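# Place bottles on ledges matching their cap colours

## Task

Put every bottle upright on the wall ledge whose coloured label strip is the same colour as that bottle's cap. The bottle's entire base must rest on that ledge, and it must stay there after the robot lets go.

## Robot and tools

ROBOT. Two seven-joint arms, left_arm and right_arm, each ending in a two-finger parallel gripper. The names do not refer to sides of the camera images. Occasionally a loose object gets a brief push from outside. Knocking anything out of the work area ends the scene. A hard collision or press between the two arms can also end it and fail the task. This includes one gripper closing on the other arm's fingers.

FRAME. All positions and orientations use one scene frame, in metres. z = 0 is a plane 0.70 m below the arm bases, under the point midway between them. +z is up. +x is forward, the direction both arms face. left_arm sits on the +y side. Quaternions are written w first (qw, qx, qy, qz). Reported hand poses can be a few centimetres off, more at long reach.

GRIPPER AXES. The fingers point along the gripper's +z axis and close along its y axis. end_effector_position is the spot between the pads when closed, just under 1 cm behind the fingertips. Closing pushes the fingertips about 17 mm further along +z, mostly while the pads are still more than 70 mm apart. Opening runs from -1 (closed) to +1 (fully open, 0.145 m). A full close needs at least about 0.5 s.

ROW FORMAT. A row is always 16 plain numbers, even when only one arm moves. The first 8 are for left_arm: x, y, z, qw, qx, qy, qz, opening. The next 8 are the same for right_arm. x, y, z and the quaternion form an absolute target pose for end_effector_position and end_effector_quat_wxyz in the scene frame. They are not offsets.

execute_actions(actions, cameras). actions is a list of actions. Each action is a table of up to 15 rows, and each row is applied for one control step of 1/30 s. If a table is shorter than 15 rows, its last row is held for the remaining steps. An action is rejected for both arms if any target lies more than 0.6 m from that gripper's current position along any of the gripper's own axes. The whole call is rejected if an action is malformed or the first action fails this check against the latest reported state. An empty list just returns the state and images. cameras picks which images come back: cam_high, cam_low, ["all"] or null for all, and [] for none.

HOLDING STILL. To keep an arm where it is, resend its last reported whole pose and the opening it should have. To keep a gripper's orientation, repeat the same quaternion in every row rather than copying a drifted reading. Sending the measured pose can relieve a press. Sending 0 as an opening is a real command. To leave a gripper unchanged, resend its current command, shown under "Tool commands".

move(target, speed, blend, opening_speed, blocking, cameras). Drives each gripper in a straight line from its "Hand target" to the absolute pose in target. target is either one 16-number row or a list of up to 15 rows visited in order, with no 0.6 m check. speed is in m/s, from 0.002 to 1.1, default 0.25. It is either one value or one value per target, and turning is capped at twice that in rad/s. blend is in metres, either one value or one per target. It rounds the corners at intermediate targets; the default 0 stops at each. opening_speed is how fast the commanded opening changes, in units per second on the -1..1 scale, minimum 0.2. blocking=false returns after about 0.5 s while the move continues. A new move replaces a running one.

MOVE BEHAVIOUR. Paths finish together and last at least 0.5 s, with a 10 s cap. Grippers lag, stray and can overshoot the speed, especially with the arm near straight. Faster contact hits harder, and aiming further past a contact presses harder. Openings for the first target are sent at the start. Changed openings for later targets are applied on arrival, once everything is at rest. The result adds a "move:" line giving the ending (done, off_target, moving, held, fault). Any arm not named there is done, meaning within 3 mm and 2 degrees. Neither ending tells you about contact. limits=paced means a pose was clipped; limits=held means steps were withheld.

wait(seconds 0..10, cameras). Lets time pass while the arms keep their last commands. A running move continues. stop(cameras) brakes a running move; fast moves need room to stop. zoom_image(camera cam_high or cam_low, region [x0,y0,x1,y1] in image pixels, at most 504x504) enlarges part of that camera's latest image. read_manual(section "licences") returns licence texts only. finished_scene(scene) ends the current scene, given its number, and cannot be undone. The goal must hold without the robot.

CONTROLLER. Each step, the commanded orientation is clipped to within 32 degrees of the measured one. The arm then follows by damped inverse kinematics, favouring position. A single action may fall short, so send the rest of the move next. A large wrist turn can swing the elbow. A clearance check may block commands that bring an arm near the other's forearm, but not gripper-to-gripper contact.

GRIPPING. grip_measured is the measured opening on the -1..1 scale. The last Joint positions value is that opening in metres. To hold something, keep commanding an opening well below grip_measured; a lower value squeezes harder. The force is roughly 10 N per pad, up to about 11 cm width. Closing fast can squeeze harder and may even pop the fingers open. Release items only when they are at rest, never while moving, and do not drop them.

RESULTS. Results give the pose per arm, Hand target, joint positions, velocities and torques. Joint velocities reading "within noise" means the arm is still. Torques include gravity, offsets and noise. Numbers 3 and 4 wrap at ±28 N m. After actions, some step positions are listed. Holding loads, stretching out or pushing against an unreachable target heats motors. Watch for MOTOR HOT at 85 °C. At 100 °C an OVER-TEMPERATURE FAULT stops that arm for 30-60 s or longer.

CAMERAS. cam_high and cam_low are fixed 896x504 views, with calibration given per scene. They may be off by a couple of degrees and millimetres.

Each tool is called as name([rows], argument=value, ...), one row to a line, values as JSON.

## Session

execute_actions(actions=[])

Scene clock: 0.00 s.
left_arm: end_effector_position=(+0.3554, +0.1334, +0.3763) grip_measured=+1.00 end_effector_quat_wxyz=(-0.040, -0.585, +0.680, -0.440) | right_arm: end_effector_position=(+0.4020, -0.0846, +0.4120) grip_measured=+1.00 end_effector_quat_wxyz=(+0.172, +0.783, +0.024, +0.598)
Joint positions: left_arm=[0.476 0.652 -0.724 1.144 -0.177 -0.294 0.656 0.145] | right_arm=[0.249 -0.096 -0.415 1.14 -0.092 0.203 -0.635 0.145]
Joint velocities: within noise
Joint torques (N m): no reading
Motor temperatures (°C): left_arm=[23 20 24 22 21 24 21] | right_arm=[21 23 24 21 21 21 22]
Hand target: left_arm +0.3554, +0.1334, +0.3763; -0.040, -0.585, +0.680, -0.440 | right_arm +0.4020, -0.0846, +0.4120; +0.172, +0.783, +0.024, +0.598
Tool commands: left_gripper/opening=+1.0 right_gripper/opening=+1.0

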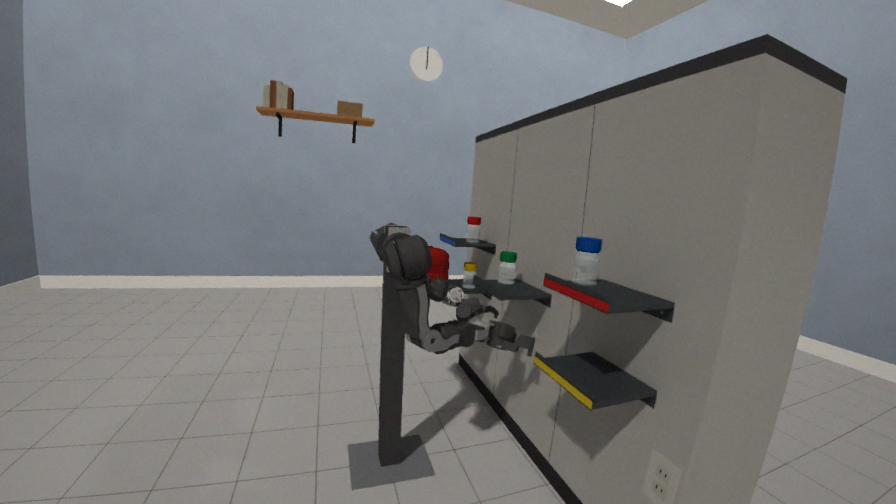

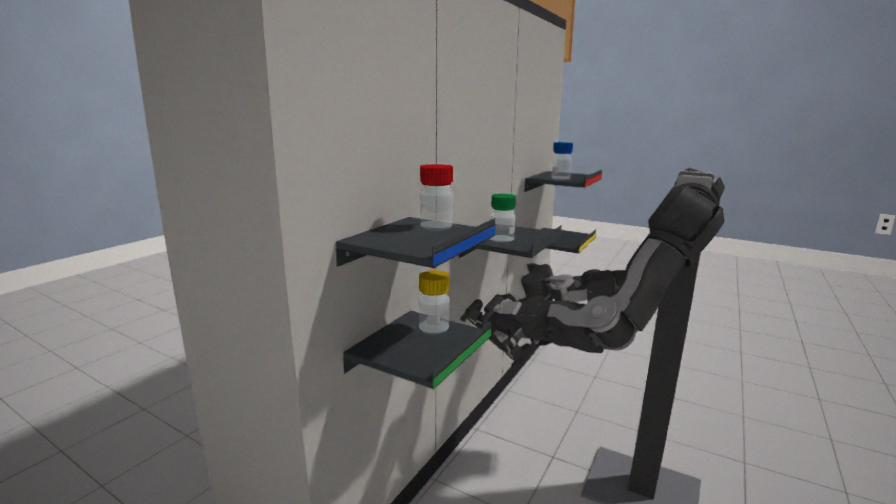

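zoom_image(camera="cam_high", region=[420, 190, 700, 420])

zoom_image(camera="cam_low", region=[320, 120, 640, 400])

Scaled by 1.800 from the camera's 896x504 image, which has a finer 1280x720 frame.

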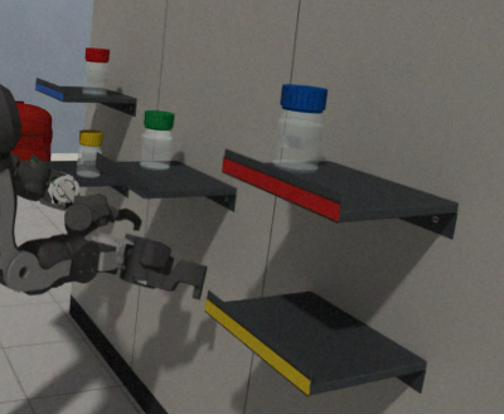

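Scaled by 1.575 from the camera's 896x504 image, which has a finer 1280x720 frame.

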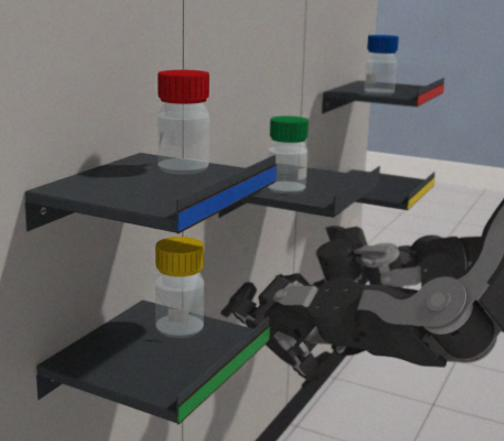

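zoom_image(camera="cam_low", region=[330, 150, 510, 270])

zoom_image(camera="cam_low", region=[330, 265, 510, 385])

zoom_image(camera="cam_low", region=[450, 130, 630, 260])

zoom_image(camera="cam_high", region=[520, 220, 700, 420])

zoom_image(camera="cam_high", region=[420, 200, 570, 320])

Scaled by 2.800 from the camera's 896x504 image, which has a finer 1280x720 frame.

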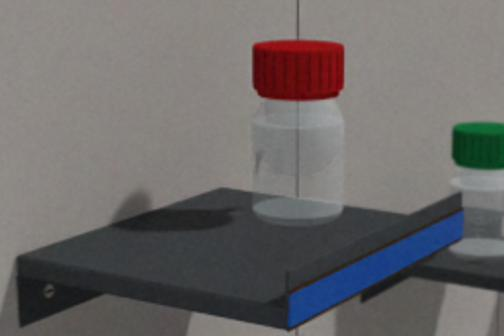

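Scaled by 2.800 from the camera's 896x504 image, which has a finer 1280x720 frame.

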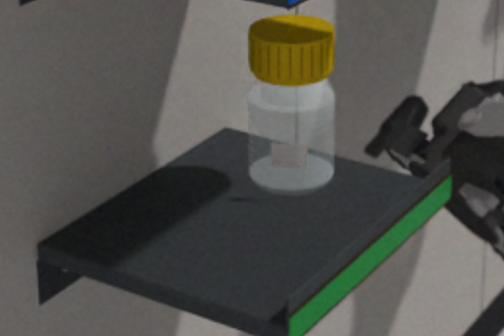

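Scaled by 2.800 from the camera's 896x504 image, which has a finer 1280x720 frame.

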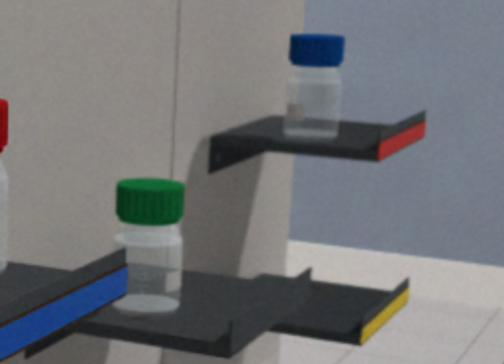

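Scaled by 2.520 from the camera's 896x504 image, which has a finer 1280x720 frame.

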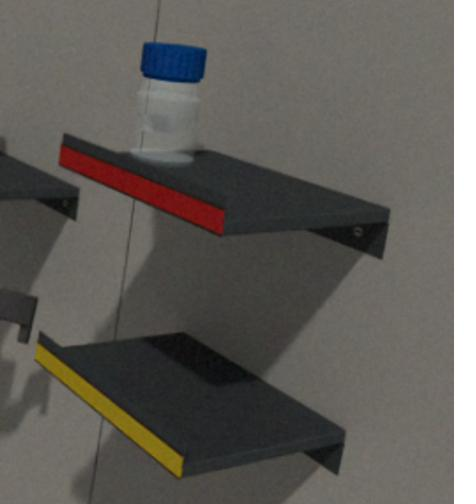

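Scaled by 3.360 from the camera's 896x504 image, which has a finer 1280x720 frame.

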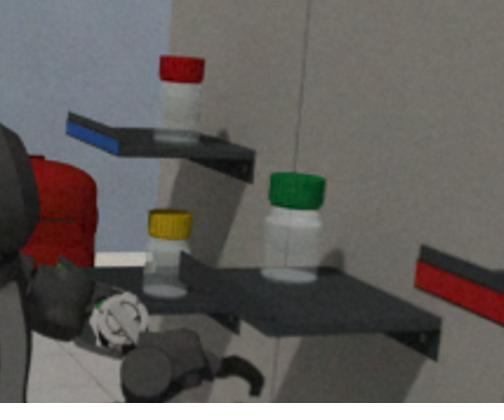

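move([
  [0.27,0.14,0.42,0.0749,0.8121,-0.1069,0.5687,0.3,0.4020,-0.0846,0.4120,0.172,0.783,0.024,0.598,1.0],
  [0.28,0.09,0.70,0.0749,0.8121,-0.1069,0.5687,0.3,0.4020,-0.0846,0.4120,0.172,0.783,0.024,0.598,1.0],
], speed=0.15)

Scene clock: 239.37 s.
left_arm: end_effector_position=(+0.2803, +0.0898, +0.7011) grip_measured=+0.30 end_effector_quat_wxyz=(+0.179, +0.715, -0.239, +0.632) | right_arm: end_effector_position=(+0.4020, -0.0846, +0.4120) grip_measured=+1.00 end_effector_quat_wxyz=(+0.172, +0.783, +0.024, +0.598)
Joint positions: left_arm=[0.595 0.976 -0.247 2.432 1.584 0.781 -0.528 0.098] | right_arm=[0.249 -0.096 -0.415 1.14 -0.092 0.203 -0.635 0.145]
Joint velocities: within noise
Joint torques (N m): left_arm=[4.79 2.81 1.29 0.44 -0.01 -0.53 -0.07] | right_arm=[4.79 -1.99 -0.24 4.15 -0.25 -0.33 -0.12]
Motor temperatures (°C): left_arm=[27 21 25 23 22 24 21] | right_arm=[23 23 23 23 21 20 21]
Hand target: left_arm +0.2807, +0.0902, +0.6998; +0.177, +0.717, -0.238, +0.631 | right_arm +0.4020, -0.0847, +0.4120; +0.172, +0.783, +0.024, +0.598
Off the commanded pose: left_arm 0.001 m, 23 deg | right_arm 0.000 m, 0 deg.
joint read past its limit (left arm) — joint 4 (elbow), upper limit, where the elbow is as bent as it goes.
joint sent to its limit (left arm) — joint 4 (elbow), upper limit, where the elbow is as bent as it goes; joint 5 (forearm roll), upper limit; joint 6 (wrist pitch), upper limit. The joint targets are off in orientation, not in position.
move: off_target (left_arm)

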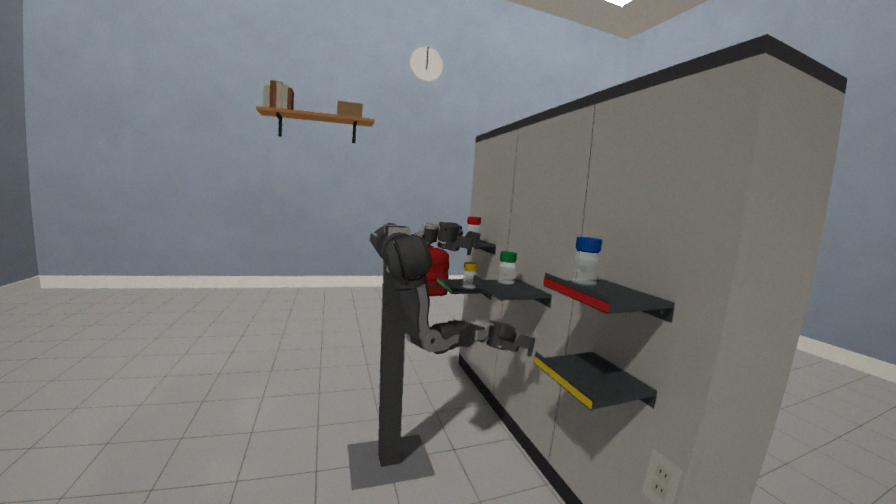

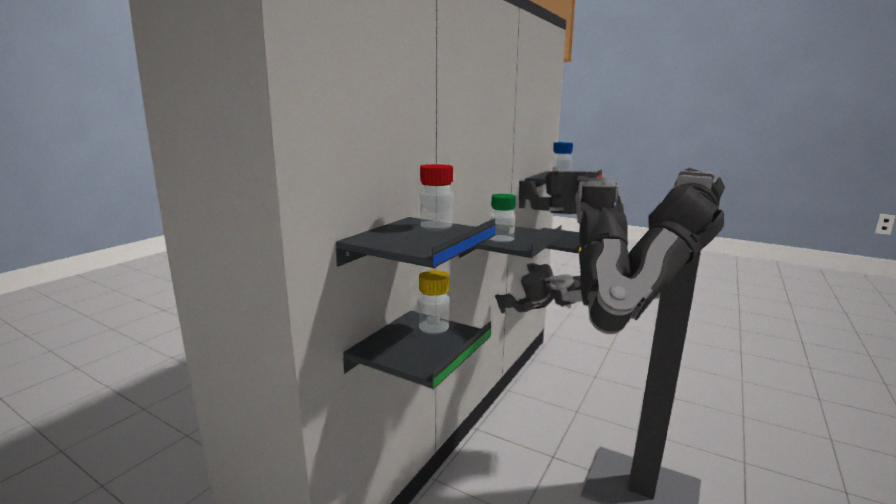

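move(target=[0.34,0.05,0.73,0.0749,0.8121,-0.1069,0.5687,0.6,0.4020,-0.0846,0.4120,0.172,0.783,0.024,0.598,1.0], speed=0.15)

Scene clock: 253.00 s.
left_arm: end_effector_position=(+0.3399, +0.0501, +0.7310) grip_measured=+0.60 end_effector_quat_wxyz=(+0.092, +0.730, -0.090, +0.671) | right_arm: end_effector_position=(+0.4020, -0.0846, +0.4120) grip_measured=+1.00 end_effector_quat_wxyz=(+0.172, +0.783, +0.024, +0.598)
Joint positions: left_arm=[1.03 0.435 -0.691 2.196 1.584 0.782 -1.32 0.119] | right_arm=[0.249 -0.096 -0.415 1.14 -0.092 0.203 -0.635 0.145]
Joint velocities: within noise
Joint torques (N m): left_arm=[7.53 -0.01 1.28 0.64 -0.18 -0.18 -0.05] | right_arm=[4.71 -1.99 -0.28 4.11 -0.24 -0.34 -0.12]
Motor temperatures (°C): left_arm=[27 21 25 23 21 24 21] | right_arm=[24 23 23 23 21 20 21]
Hand target: left_arm +0.3402, +0.0500, +0.7298; +0.090, +0.732, -0.090, +0.670 | right_arm +0.4020, -0.0847, +0.4120; +0.172, +0.783, +0.024, +0.598
Off the commanded pose: left_arm 0.001 m, 15 deg | right_arm 0.000 m, 0 deg.
joint sent to its limit (left arm) — joint 5 (forearm roll), upper limit; joint 6 (wrist pitch), upper limit. The joint targets are off in orientation, not in position.
move: off_target (left_arm)

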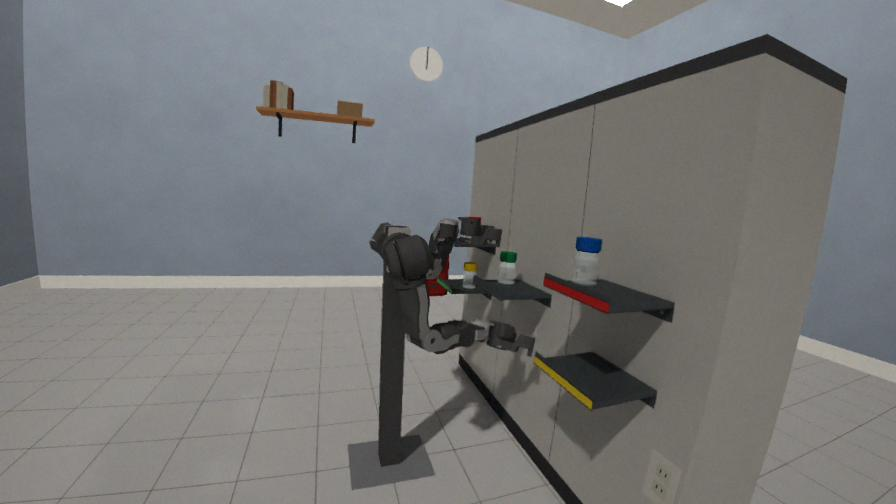

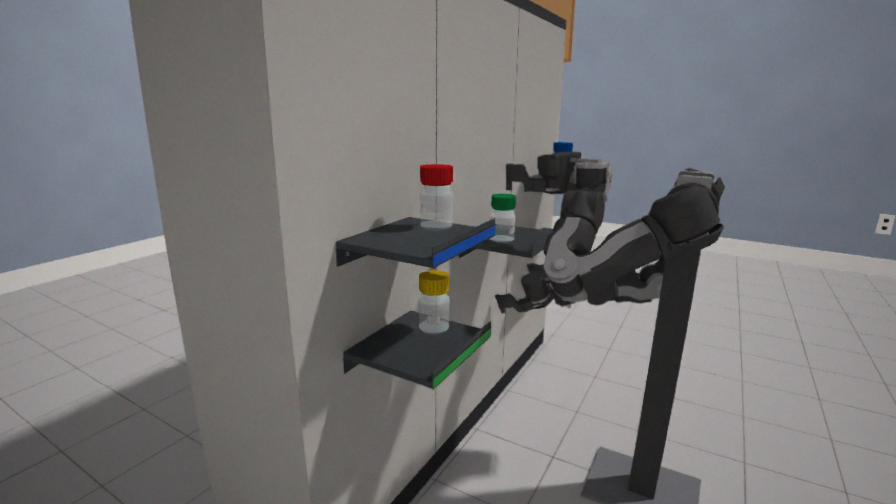

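zoom_image(camera="cam_high", region=[420, 200, 570, 320])

zoom_image(camera="cam_low", region=[460, 130, 640, 260])

Scaled by 3.360 from the camera's 896x504 image, which has a finer 1280x720 frame.

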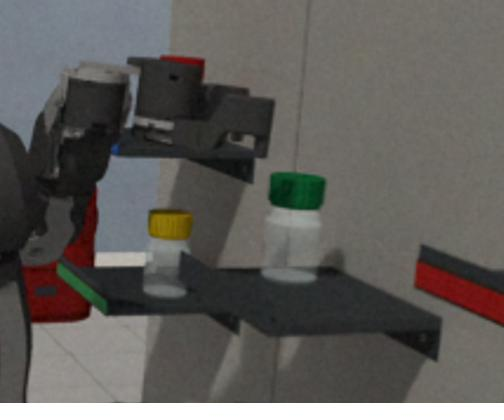

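Scaled by 2.800 from the camera's 896x504 image, which has a finer 1280x720 frame.

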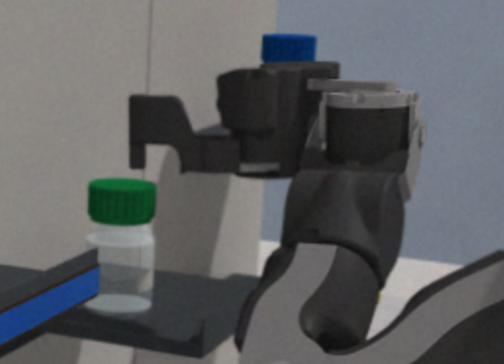

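move([
  [0.335,0.04,0.645,0.0749,0.8121,-0.1069,0.5687,0.6,0.4020,-0.0846,0.4120,0.172,0.783,0.024,0.598,1.0],
  [0.405,0.022,0.64,0.0749,0.8121,-0.1069,0.5687,0.6,0.4020,-0.0846,0.4120,0.172,0.783,0.024,0.598,1.0],
], speed=0.12)

zoom_image(camera="cam_high", region=[420, 200, 570, 320])

zoom_image(camera="cam_low", region=[460, 130, 640, 260])

Scene clock: 287.83 s.
left_arm: end_effector_position=(+0.4054, +0.0236, +0.6407) grip_measured=+0.60 end_effector_quat_wxyz=(+0.073, +0.812, -0.105, +0.569) | right_arm: end_effector_position=(+0.4020, -0.0846, +0.4120) grip_measured=+1.00 end_effector_quat_wxyz=(+0.172, +0.783, +0.024, +0.598)
Joint positions: left_arm=[0.999 0.341 -0.85 1.788 1.429 0.75 -1.066 0.119] | right_arm=[0.249 -0.096 -0.415 1.14 -0.092 0.203 -0.635 0.145]
Joint velocities: within noise
Joint torques (N m): left_arm=[8.77 -0.46 1.96 2.47 -0.26 -0.41 0.25] | right_arm=[4.81 -2.04 -0.21 4.08 -0.23 -0.34 -0.11]
Motor temperatures (°C): left_arm=[28 21 24 22 22 24 21] | right_arm=[24 23 23 23 21 20 21]
Hand target: left_arm +0.4050, +0.0220, +0.6399; +0.075, +0.812, -0.107, +0.569 | right_arm +0.4020, -0.0847, +0.4120; +0.172, +0.783, +0.024, +0.598
Off the commanded pose: left_arm 0.002 m, 0 deg | right_arm 0.000 m, 0 deg.
move: done

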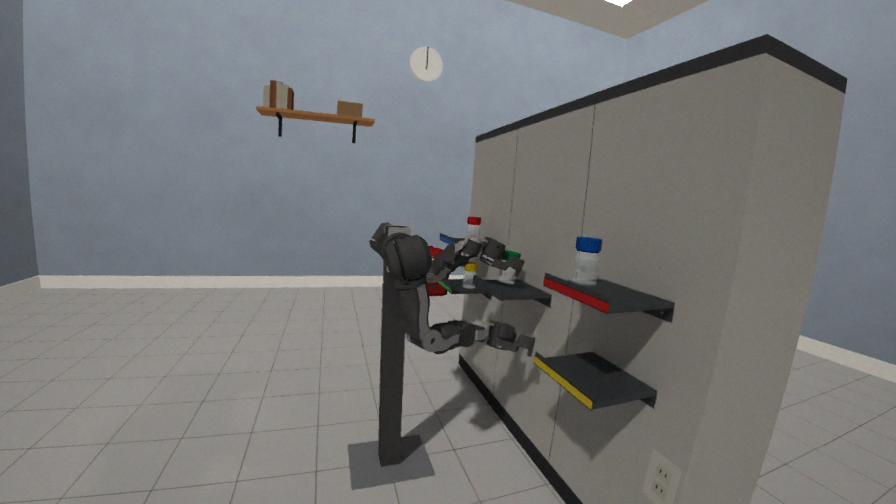

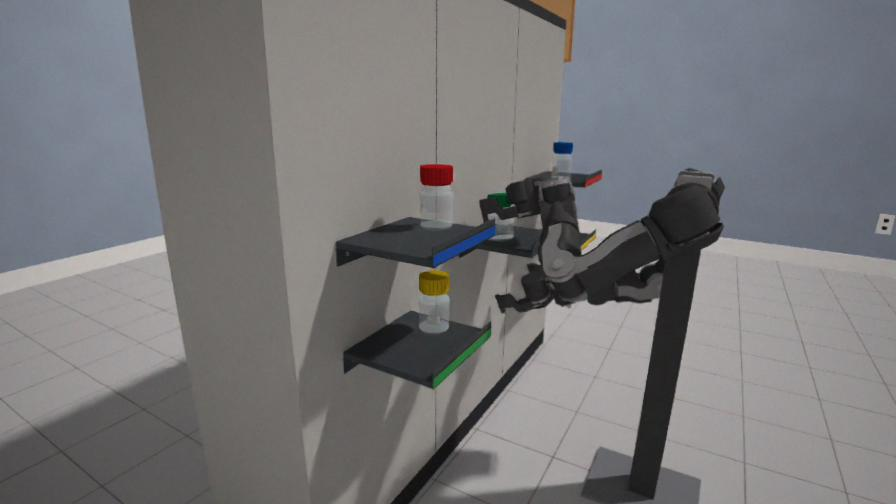

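Scaled by 3.360 from the camera's 896x504 image, which has a finer 1280x720 frame.

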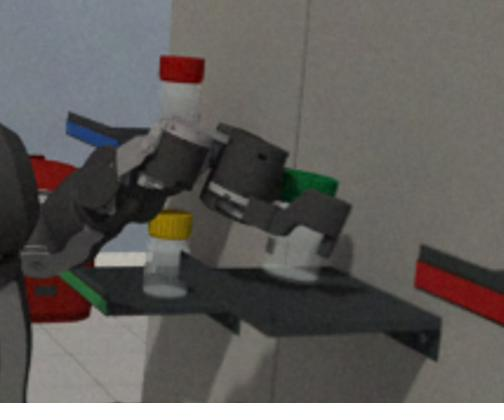

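Scaled by 2.800 from the camera's 896x504 image, which has a finer 1280x720 frame.

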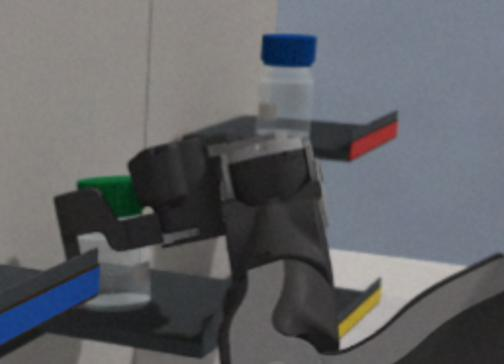

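move(target=[0.405,0.022,0.64,0.0749,0.8121,-0.1069,0.5687,-0.4,0.4020,-0.0846,0.4120,0.172,0.783,0.024,0.598,1.0], opening_speed=1.0)

zoom_image(camera="cam_high", region=[420, 200, 570, 320])

zoom_image(camera="cam_low", region=[460, 130, 640, 260])

Scene clock: 296.20 s.
left_arm: end_effector_position=(+0.4055, +0.0233, +0.6410) grip_measured=-0.39 end_effector_quat_wxyz=(+0.073, +0.812, -0.105, +0.570) | right_arm: end_effector_position=(+0.4020, -0.0846, +0.4120) grip_measured=+1.00 end_effector_quat_wxyz=(+0.172, +0.783, +0.024, +0.598)
Joint positions: left_arm=[0.999 0.34 -0.85 1.788 1.427 0.75 -1.065 0.047] | right_arm=[0.249 -0.096 -0.415 1.14 -0.092 0.203 -0.635 0.145]
Joint velocities: within noise
Joint torques (N m): left_arm=[8.64 -0.44 2.11 2.47 -0.21 -0.39 0.21] | right_arm=[4.81 -2.04 -0.32 4.18 -0.23 -0.37 -0.11]
Motor temperatures (°C): left_arm=[29 21 24 22 22 24 21] | right_arm=[24 23 23 23 21 20 21]
Hand target: left_arm +0.4050, +0.0220, +0.6399; +0.075, +0.812, -0.107, +0.569 | right_arm +0.4020, -0.0847, +0.4120; +0.172, +0.783, +0.024, +0.598
Off the commanded pose: left_arm 0.002 m, 0 deg | right_arm 0.000 m, 0 deg.
move: done

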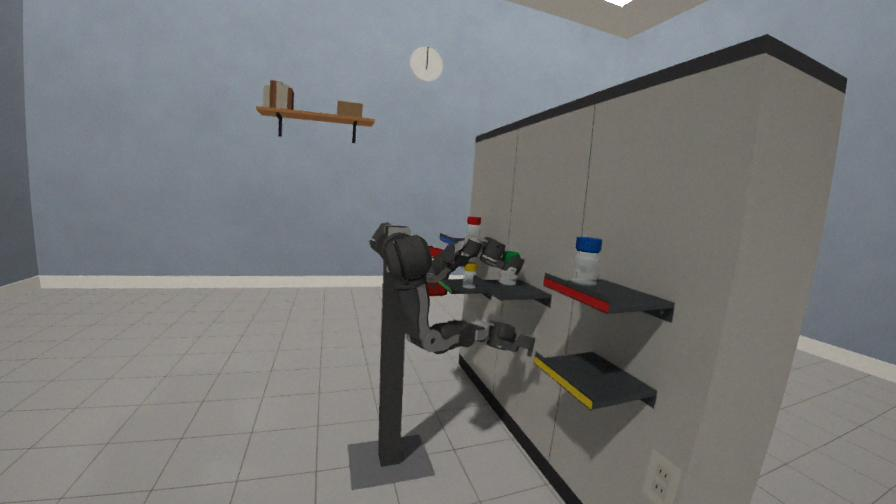

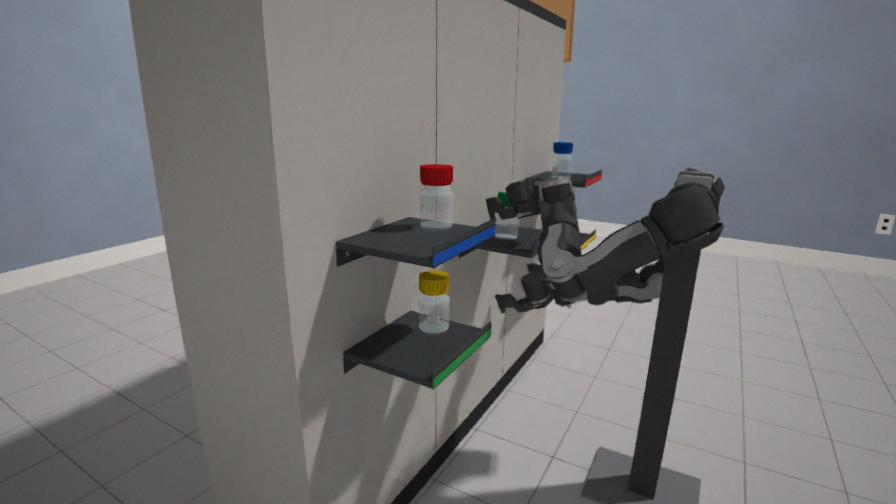

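Scaled by 3.360 from the camera's 896x504 image, which has a finer 1280x720 frame.

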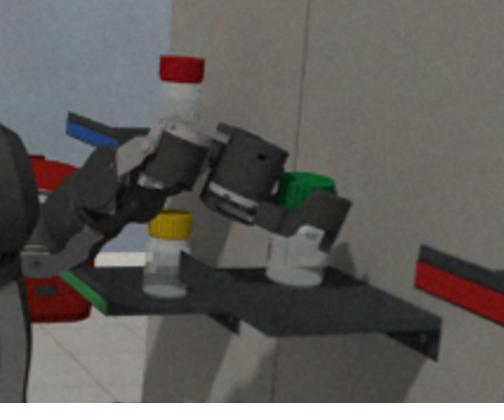

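Scaled by 2.800 from the camera's 896x504 image, which has a finer 1280x720 frame.

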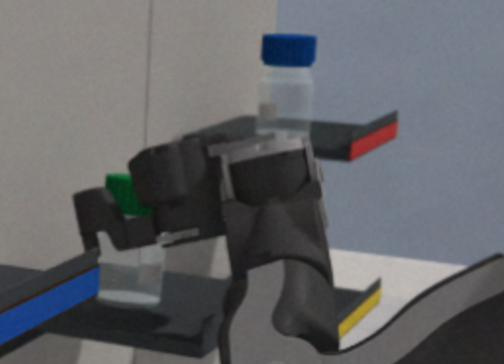

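move(target=[0.405,0.022,0.64,0.0749,0.8121,-0.1069,0.5687,-0.9,0.4020,-0.0846,0.4120,0.172,0.783,0.024,0.598,1.0], opening_speed=0.7, cameras=[])

Scene clock: 303.97 s.
left_arm: end_effector_position=(+0.4054, +0.0232, +0.6410) grip_measured=-0.40 end_effector_quat_wxyz=(+0.073, +0.812, -0.105, +0.570) | right_arm: end_effector_position=(+0.4020, -0.0846, +0.4120) grip_measured=+1.00 end_effector_quat_wxyz=(+0.172, +0.783, +0.024, +0.598)
Joint positions: left_arm=[0.999 0.34 -0.85 1.788 1.428 0.75 -1.064 0.046] | right_arm=[0.249 -0.096 -0.415 1.14 -0.092 0.203 -0.635 0.145]
Joint velocities: within noise
Joint torques (N m): left_arm=[8.66 -0.44 2.1 2.47 -0.22 -0.39 0.2] | right_arm=[4.84 -2.02 -0.28 4.1 -0.25 -0.33 -0.11]
Motor temperatures (°C): left_arm=[29 21 25 22 22 24 21] | right_arm=[24 23 23 23 21 20 21]
Hand target: left_arm +0.4050, +0.0219, +0.6399; +0.075, +0.812, -0.107, +0.569 | right_arm +0.4020, -0.0847, +0.4120; +0.172, +0.783, +0.024, +0.598
Off the commanded pose: left_arm 0.002 m, 0 deg | right_arm 0.000 m, 0 deg.
move: done
No camera images: "cameras" was empty.

move(target=[0.405,0.022,0.70,0.0749,0.8121,-0.1069,0.5687,-0.9,0.4020,-0.0846,0.4120,0.172,0.783,0.024,0.598,1.0], speed=0.1)

zoom_image(camera="cam_low", region=[460, 130, 640, 260])

zoom_image(camera="cam_high", region=[420, 200, 570, 320])

Scene clock: 320.90 s.
left_arm: end_effector_position=(+0.4055, +0.0218, +0.6993) grip_measured=-0.40 end_effector_quat_wxyz=(+0.079, +0.794, -0.103, +0.594) | right_arm: end_effector_position=(+0.4020, -0.0846, +0.4120) grip_measured=+1.00 end_effector_quat_wxyz=(+0.172, +0.783, +0.024, +0.598)
Joint positions: left_arm=[1.173 0.325 -0.826 1.779 1.584 0.782 -1.159 0.046] | right_arm=[0.249 -0.096 -0.415 1.14 -0.092 0.203 -0.635 0.145]
Joint velocities: within noise
Joint torques (N m): left_arm=[9.43 -0.44 2.8 2.11 -0.16 -0.28 -0.05] | right_arm=[4.84 -2.12 -0.29 4.19 -0.25 -0.35 -0.12]
Motor temperatures (°C): left_arm=[30 21 25 22 22 24 21] | right_arm=[24 23 23 23 20 20 21]
Hand target: left_arm +0.4051, +0.0220, +0.6998; +0.079, +0.794, -0.102, +0.595 | right_arm +0.4020, -0.0847, +0.4120; +0.172, +0.783, +0.024, +0.598
Off the commanded pose: left_arm 0.001 m, 4 deg | right_arm 0.000 m, 0 deg.
joint sent to its limit (left arm) — joint 5 (forearm roll), upper limit; joint 6 (wrist pitch), upper limit. The joint targets are off in orientation, not in position.
move: off_target (left_arm)

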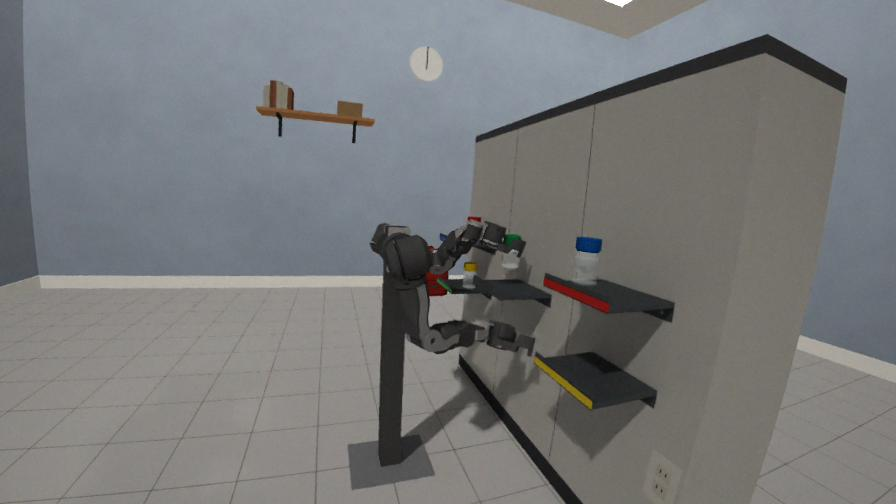

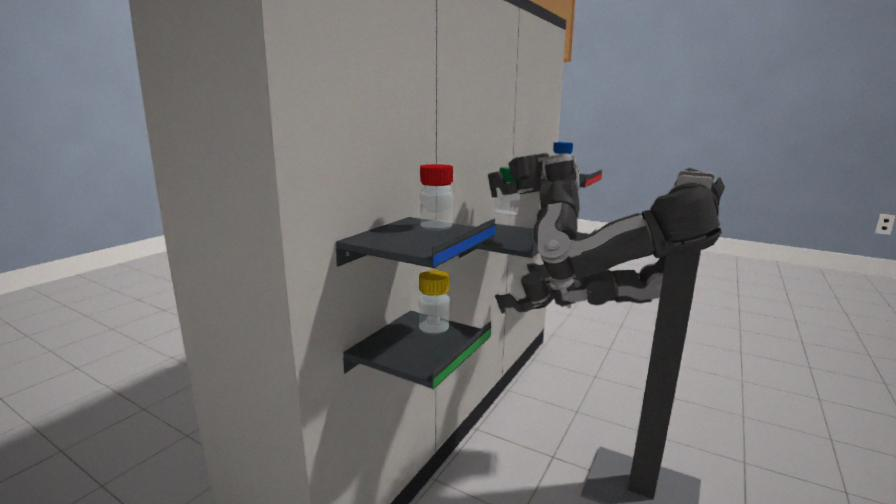

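Scaled by 2.800 from the camera's 896x504 image, which has a finer 1280x720 frame.

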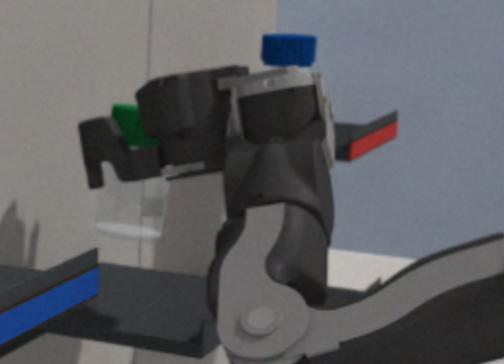

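Scaled by 3.360 from the camera's 896x504 image, which has a finer 1280x720 frame.

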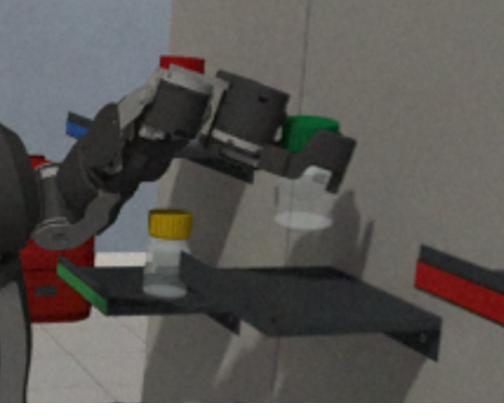

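move([
  [0.35,0.06,0.70,0.0749,0.8121,-0.1069,0.5687,-0.9,0.4020,-0.0846,0.4120,0.172,0.783,0.024,0.598,1.0],
  [0.26,0.18,0.67,0.0749,0.8121,-0.1069,0.5687,-0.9,0.4020,-0.0846,0.4120,0.172,0.783,0.024,0.598,1.0],
  [0.24,0.41,0.58,-0.05,0.8161,0.0714,0.5714,-0.9,0.4020,-0.0846,0.4120,0.172,0.783,0.024,0.598,1.0],
], speed=0.15, blend=0.03)

Scene clock: 345.10 s.
left_arm: end_effector_position=(+0.2381, +0.4123, +0.5781) grip_measured=-0.40 end_effector_quat_wxyz=(-0.052, +0.818, +0.077, +0.567) | right_arm: end_effector_position=(+0.4020, -0.0846, +0.4120) grip_measured=+1.00 end_effector_quat_wxyz=(+0.172, +0.783, +0.024, +0.598)
Joint positions: left_arm=[-0.881 0.833 1.042 1.895 1.1 0.509 0.156 0.045] | right_arm=[0.249 -0.096 -0.415 1.14 -0.092 0.203 -0.635 0.145]
Joint velocities: within noise
Joint torques (N m): left_arm=[1.25 5.24 2.44 2.93 0.17 -0.87 0.25] | right_arm=[4.84 -2.07 -0.25 4.07 -0.23 -0.36 -0.11]
Motor temperatures (°C): left_arm=[30 21 25 22 22 24 21] | right_arm=[24 23 22 23 20 20 21]
Hand target: left_arm +0.2399, +0.4100, +0.5800; -0.050, +0.816, +0.071, +0.571 | right_arm +0.4020, -0.0847, +0.4120; +0.172, +0.783, +0.024, +0.598
Off the commanded pose: left_arm 0.004 m, 1 deg | right_arm 0.000 m, 0 deg.
move: off_target (left_arm)

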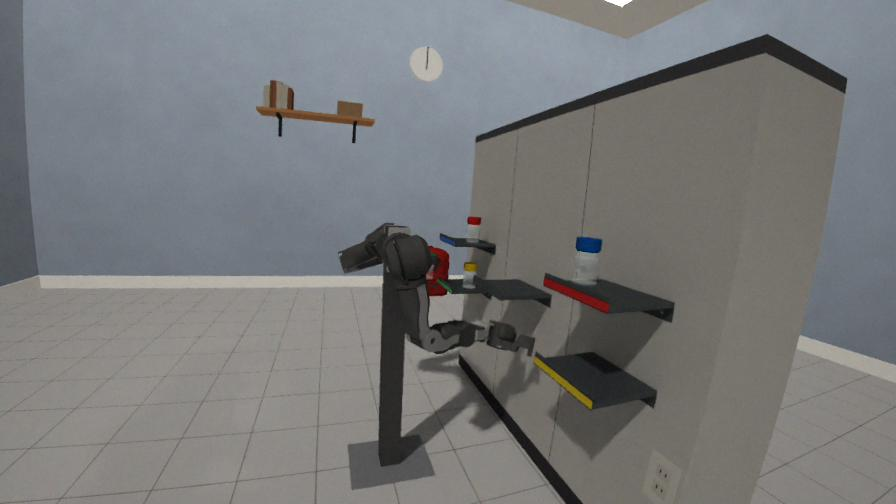

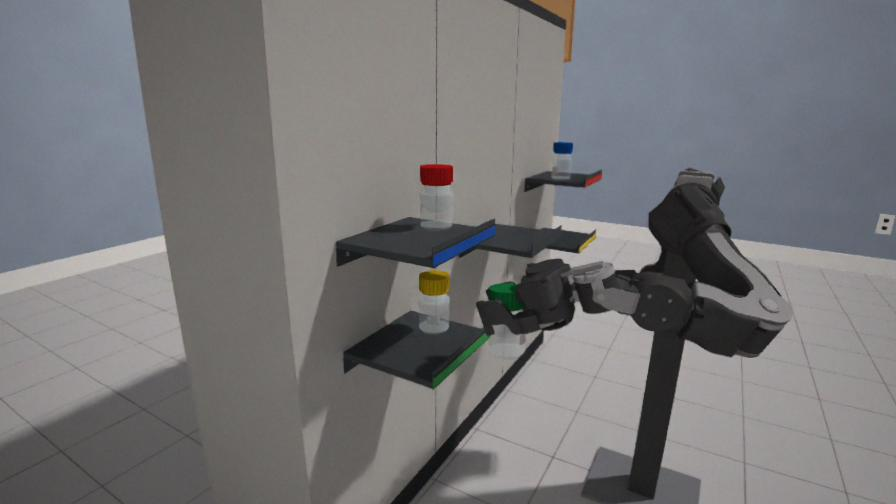

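move([
  [0.25,0.435,0.578,-0.05,0.8161,0.0714,0.5714,-0.9,0.4020,-0.0846,0.4120,0.172,0.783,0.024,0.598,1.0],
  [0.395,0.435,0.573,-0.05,0.8161,0.0714,0.5714,-0.9,0.4020,-0.0846,0.4120,0.172,0.783,0.024,0.598,1.0],
], speed=0.12)

zoom_image(camera="cam_low", region=[330, 225, 530, 385])

zoom_image(camera="cam_high", region=[420, 200, 570, 320])

Scene clock: 355.43 s.
left_arm: end_effector_position=(+0.3948, +0.4348, +0.5717) grip_measured=-0.40 end_effector_quat_wxyz=(-0.050, +0.817, +0.073, +0.569) | right_arm: end_effector_position=(+0.4020, -0.0846, +0.4120) grip_measured=+1.00 end_effector_quat_wxyz=(+0.172, +0.783, +0.024, +0.598)
Joint positions: left_arm=[0.403 1.138 -0.186 1.204 1.082 0.43 0.087 0.045] | right_arm=[0.249 -0.096 -0.415 1.14 -0.092 0.203 -0.635 0.145]
Joint velocities: within noise
Joint torques (N m): left_arm=[6.71 7.74 2.91 2.35 0.15 -0.75 0.21] | right_arm=[4.87 -2.02 -0.29 4.15 -0.26 -0.34 -0.14]
Motor temperatures (°C): left_arm=[28 22 25 22 21 24 21] | right_arm=[24 23 22 23 20 20 21]
Hand target: left_arm +0.3950, +0.4350, +0.5729; -0.050, +0.816, +0.071, +0.571 | right_arm +0.4020, -0.0847, +0.4120; +0.172, +0.783, +0.024, +0.598
Off the commanded pose: left_arm 0.001 m, 0 deg | right_arm 0.000 m, 0 deg.
move: done

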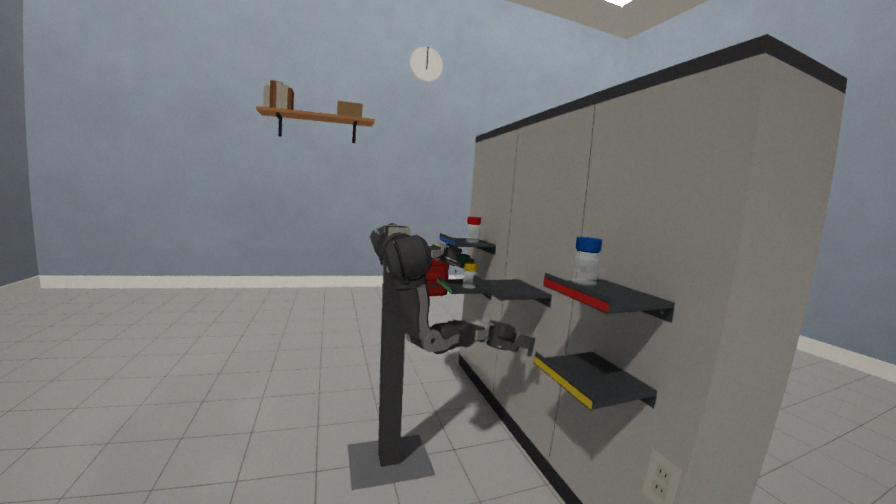

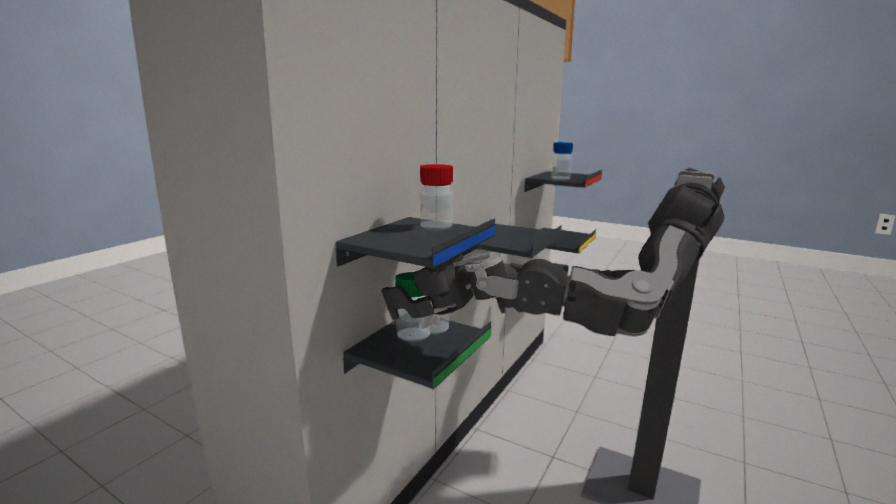

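Scaled by 2.520 from the camera's 896x504 image, which has a finer 1280x720 frame.

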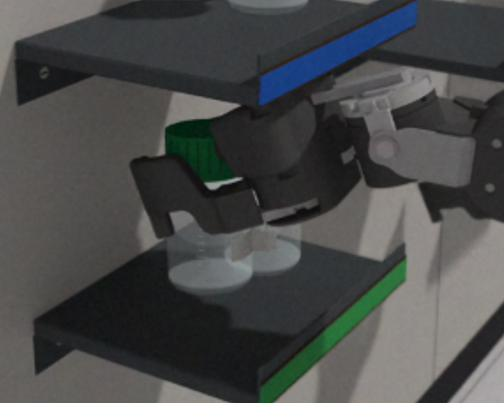

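Scaled by 3.360 from the camera's 896x504 image, which has a finer 1280x720 frame.

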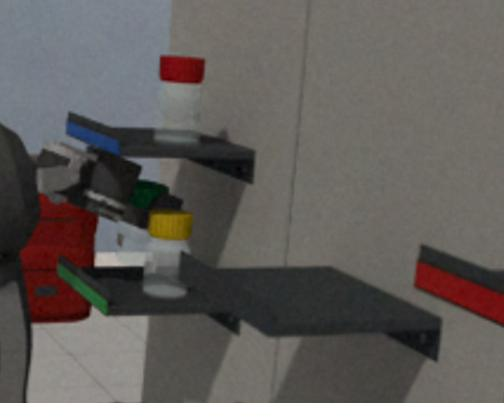

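move(target=[0.395,0.435,0.540,-0.05,0.8161,0.0714,0.5714,-0.9,0.4020,-0.0846,0.4120,0.172,0.783,0.024,0.598,1.0], speed=0.06)

zoom_image(camera="cam_low", region=[330, 225, 530, 385])

Scene clock: 361.90 s.
left_arm: end_effector_position=(+0.3967, +0.4369, +0.5503) grip_measured=-0.40 end_effector_quat_wxyz=(-0.054, +0.806, +0.071, +0.585) | right_arm: end_effector_position=(+0.4020, -0.0846, +0.4120) grip_measured=+1.00 end_effector_quat_wxyz=(+0.172, +0.783, +0.024, +0.598)
Joint positions: left_arm=[0.374 1.092 -0.208 1.146 1.046 0.307 0.11 0.045] | right_arm=[0.249 -0.096 -0.415 1.14 -0.092 0.203 -0.635 0.145]
Joint velocities: within noise
Joint torques (N m): left_arm=[5.05 6.32 1.06 1.63 0.22 -0.11 0.19] | right_arm=[4.73 -2.18 -0.4 4.14 -0.23 -0.32 -0.12]
Motor temperatures (°C): left_arm=[28 23 25 22 21 24 21] | right_arm=[24 23 22 23 20 20 21]
Hand target: left_arm +0.3949, +0.4350, +0.5401; -0.050, +0.816, +0.071, +0.571 | right_arm +0.4020, -0.0847, +0.4120; +0.172, +0.783, +0.024, +0.598
Off the commanded pose: left_arm 0.011 m, 2 deg | right_arm 0.000 m, 0 deg.
move: off_target (left_arm)

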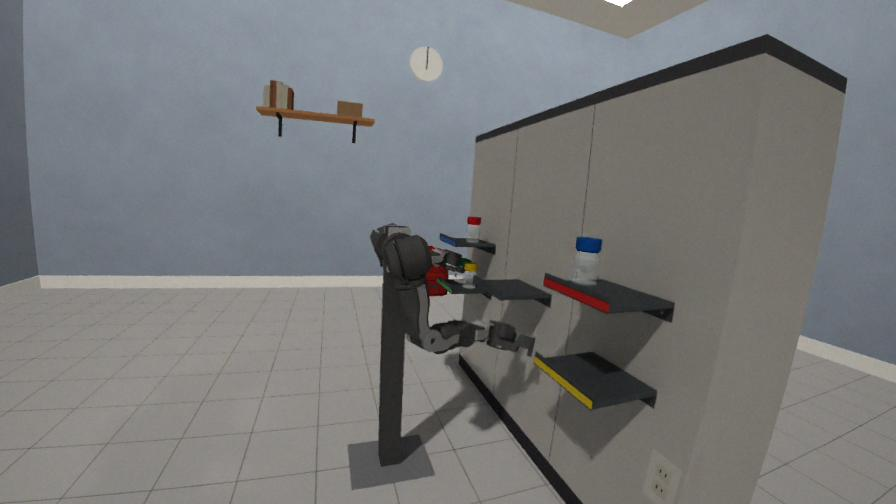

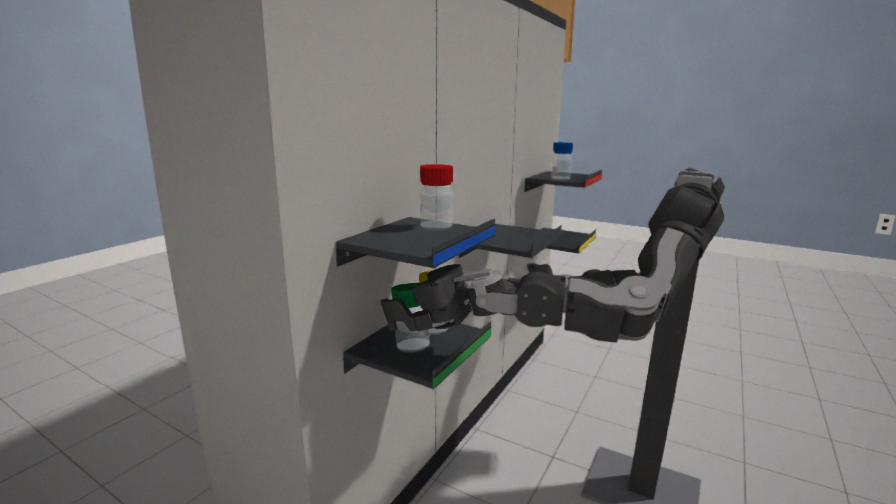

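Scaled by 2.520 from the camera's 896x504 image, which has a finer 1280x720 frame.

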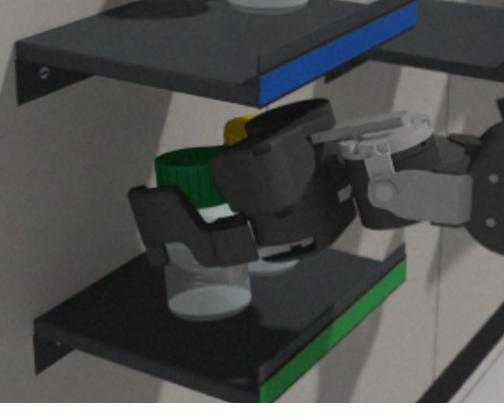

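move(target=[0.396,0.436,0.551,-0.05,0.8161,0.0714,0.5714,-0.9,0.4020,-0.0846,0.4120,0.172,0.783,0.024,0.598,1.0], speed=0.06, cameras=[])

Scene clock: 369.87 s.
left_arm: end_effector_position=(+0.3959, +0.4370, +0.5506) grip_measured=-0.40 end_effector_quat_wxyz=(-0.051, +0.815, +0.073, +0.573) | right_arm: end_effector_position=(+0.4020, -0.0846, +0.4120) grip_measured=+1.00 end_effector_quat_wxyz=(+0.172, +0.783, +0.024, +0.598)
Joint positions: left_arm=[0.387 1.099 -0.209 1.149 1.051 0.353 0.11 0.045] | right_arm=[0.249 -0.096 -0.415 1.14 -0.092 0.203 -0.635 0.145]
Joint velocities: within noise
Joint torques (N m): left_arm=[6.9 7.82 2.51 3.37 0.19 -0.45 0.17] | right_arm=[4.68 -1.99 -0.4 4.05 -0.24 -0.34 -0.11]
Motor temperatures (°C): left_arm=[28 23 25 22 21 24 21] | right_arm=[24 23 22 23 20 20 21]
Hand target: left_arm +0.3960, +0.4360, +0.5510; -0.050, +0.816, +0.071, +0.571 | right_arm +0.4020, -0.0847, +0.4120; +0.172, +0.783, +0.024, +0.598
Off the commanded pose: left_arm 0.001 m, 0 deg | right_arm 0.000 m, 0 deg.
move: done
No camera images: "cameras" was empty.

move([
  [0.396,0.436,0.5485,-0.05,0.8161,0.0714,0.5714,-0.9,0.4020,-0.0846,0.4120,0.172,0.783,0.024,0.598,1.0],
  [0.396,0.436,0.5485,-0.05,0.8161,0.0714,0.5714,-0.05,0.4020,-0.0846,0.4120,0.172,0.783,0.024,0.598,1.0],
], speed=0.06, opening_speed=1.0)

zoom_image(camera="cam_low", region=[330, 225, 530, 385])

Scene clock: 380.43 s.
left_arm: end_effector_position=(+0.3959, +0.4373, +0.5507) grip_measured=-0.05 end_effector_quat_wxyz=(-0.053, +0.815, +0.072, +0.573) | right_arm: end_effector_position=(+0.4020, -0.0846, +0.4120) grip_measured=+1.00 end_effector_quat_wxyz=(+0.172, +0.783, +0.024, +0.598)
Joint positions: left_arm=[0.387 1.099 -0.209 1.148 1.047 0.351 0.111 0.072] | right_arm=[0.249 -0.096 -0.415 1.14 -0.092 0.203 -0.635 0.145]
Joint velocities: within noise
Joint torques (N m): left_arm=[6.37 6.79 2.32 2.24 0.18 -0.64 0.23] | right_arm=[4.84 -2.04 -0.36 4.15 -0.24 -0.34 -0.09]
Motor temperatures (°C): left_arm=[28 24 25 22 21 24 21] | right_arm=[24 23 22 23 20 20 21]
Hand target: left_arm +0.3960, +0.4360, +0.5485; -0.050, +0.816, +0.071, +0.571 | right_arm +0.4020, -0.0847, +0.4120; +0.172, +0.783, +0.024, +0.598
Off the commanded pose: left_arm 0.003 m, 0 deg | right_arm 0.000 m, 0 deg.
move: done

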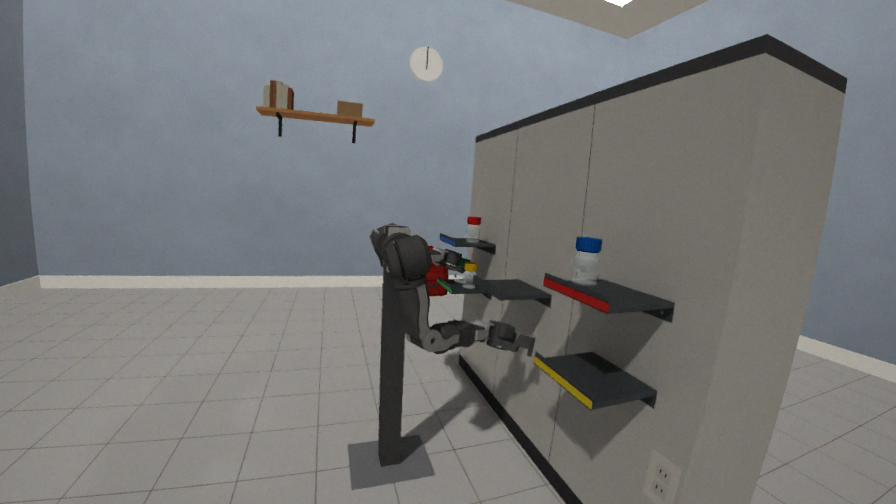

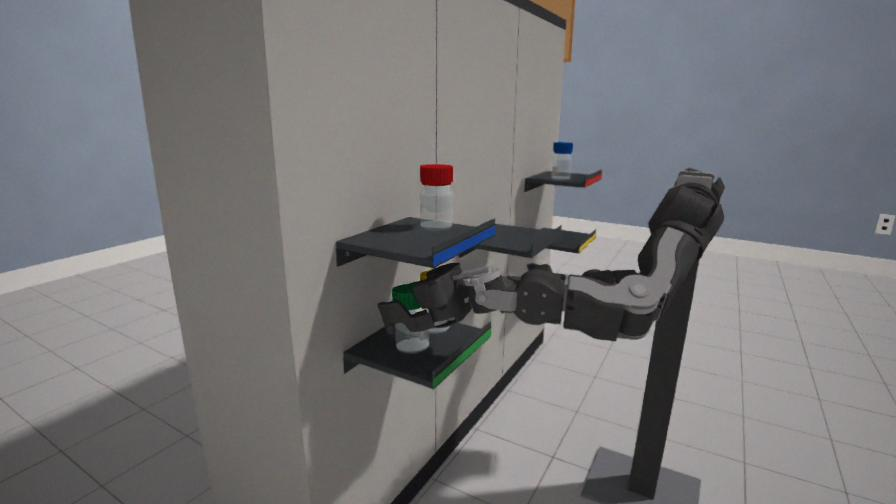

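Scaled by 2.520 from the camera's 896x504 image, which has a finer 1280x720 frame.

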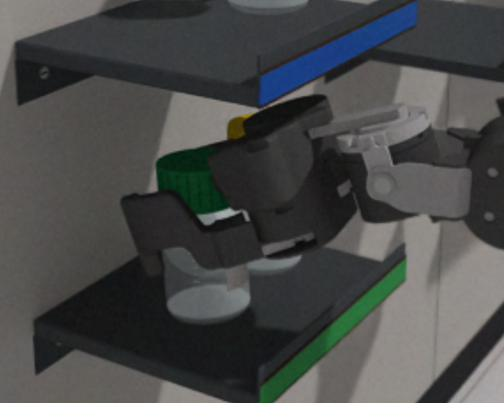

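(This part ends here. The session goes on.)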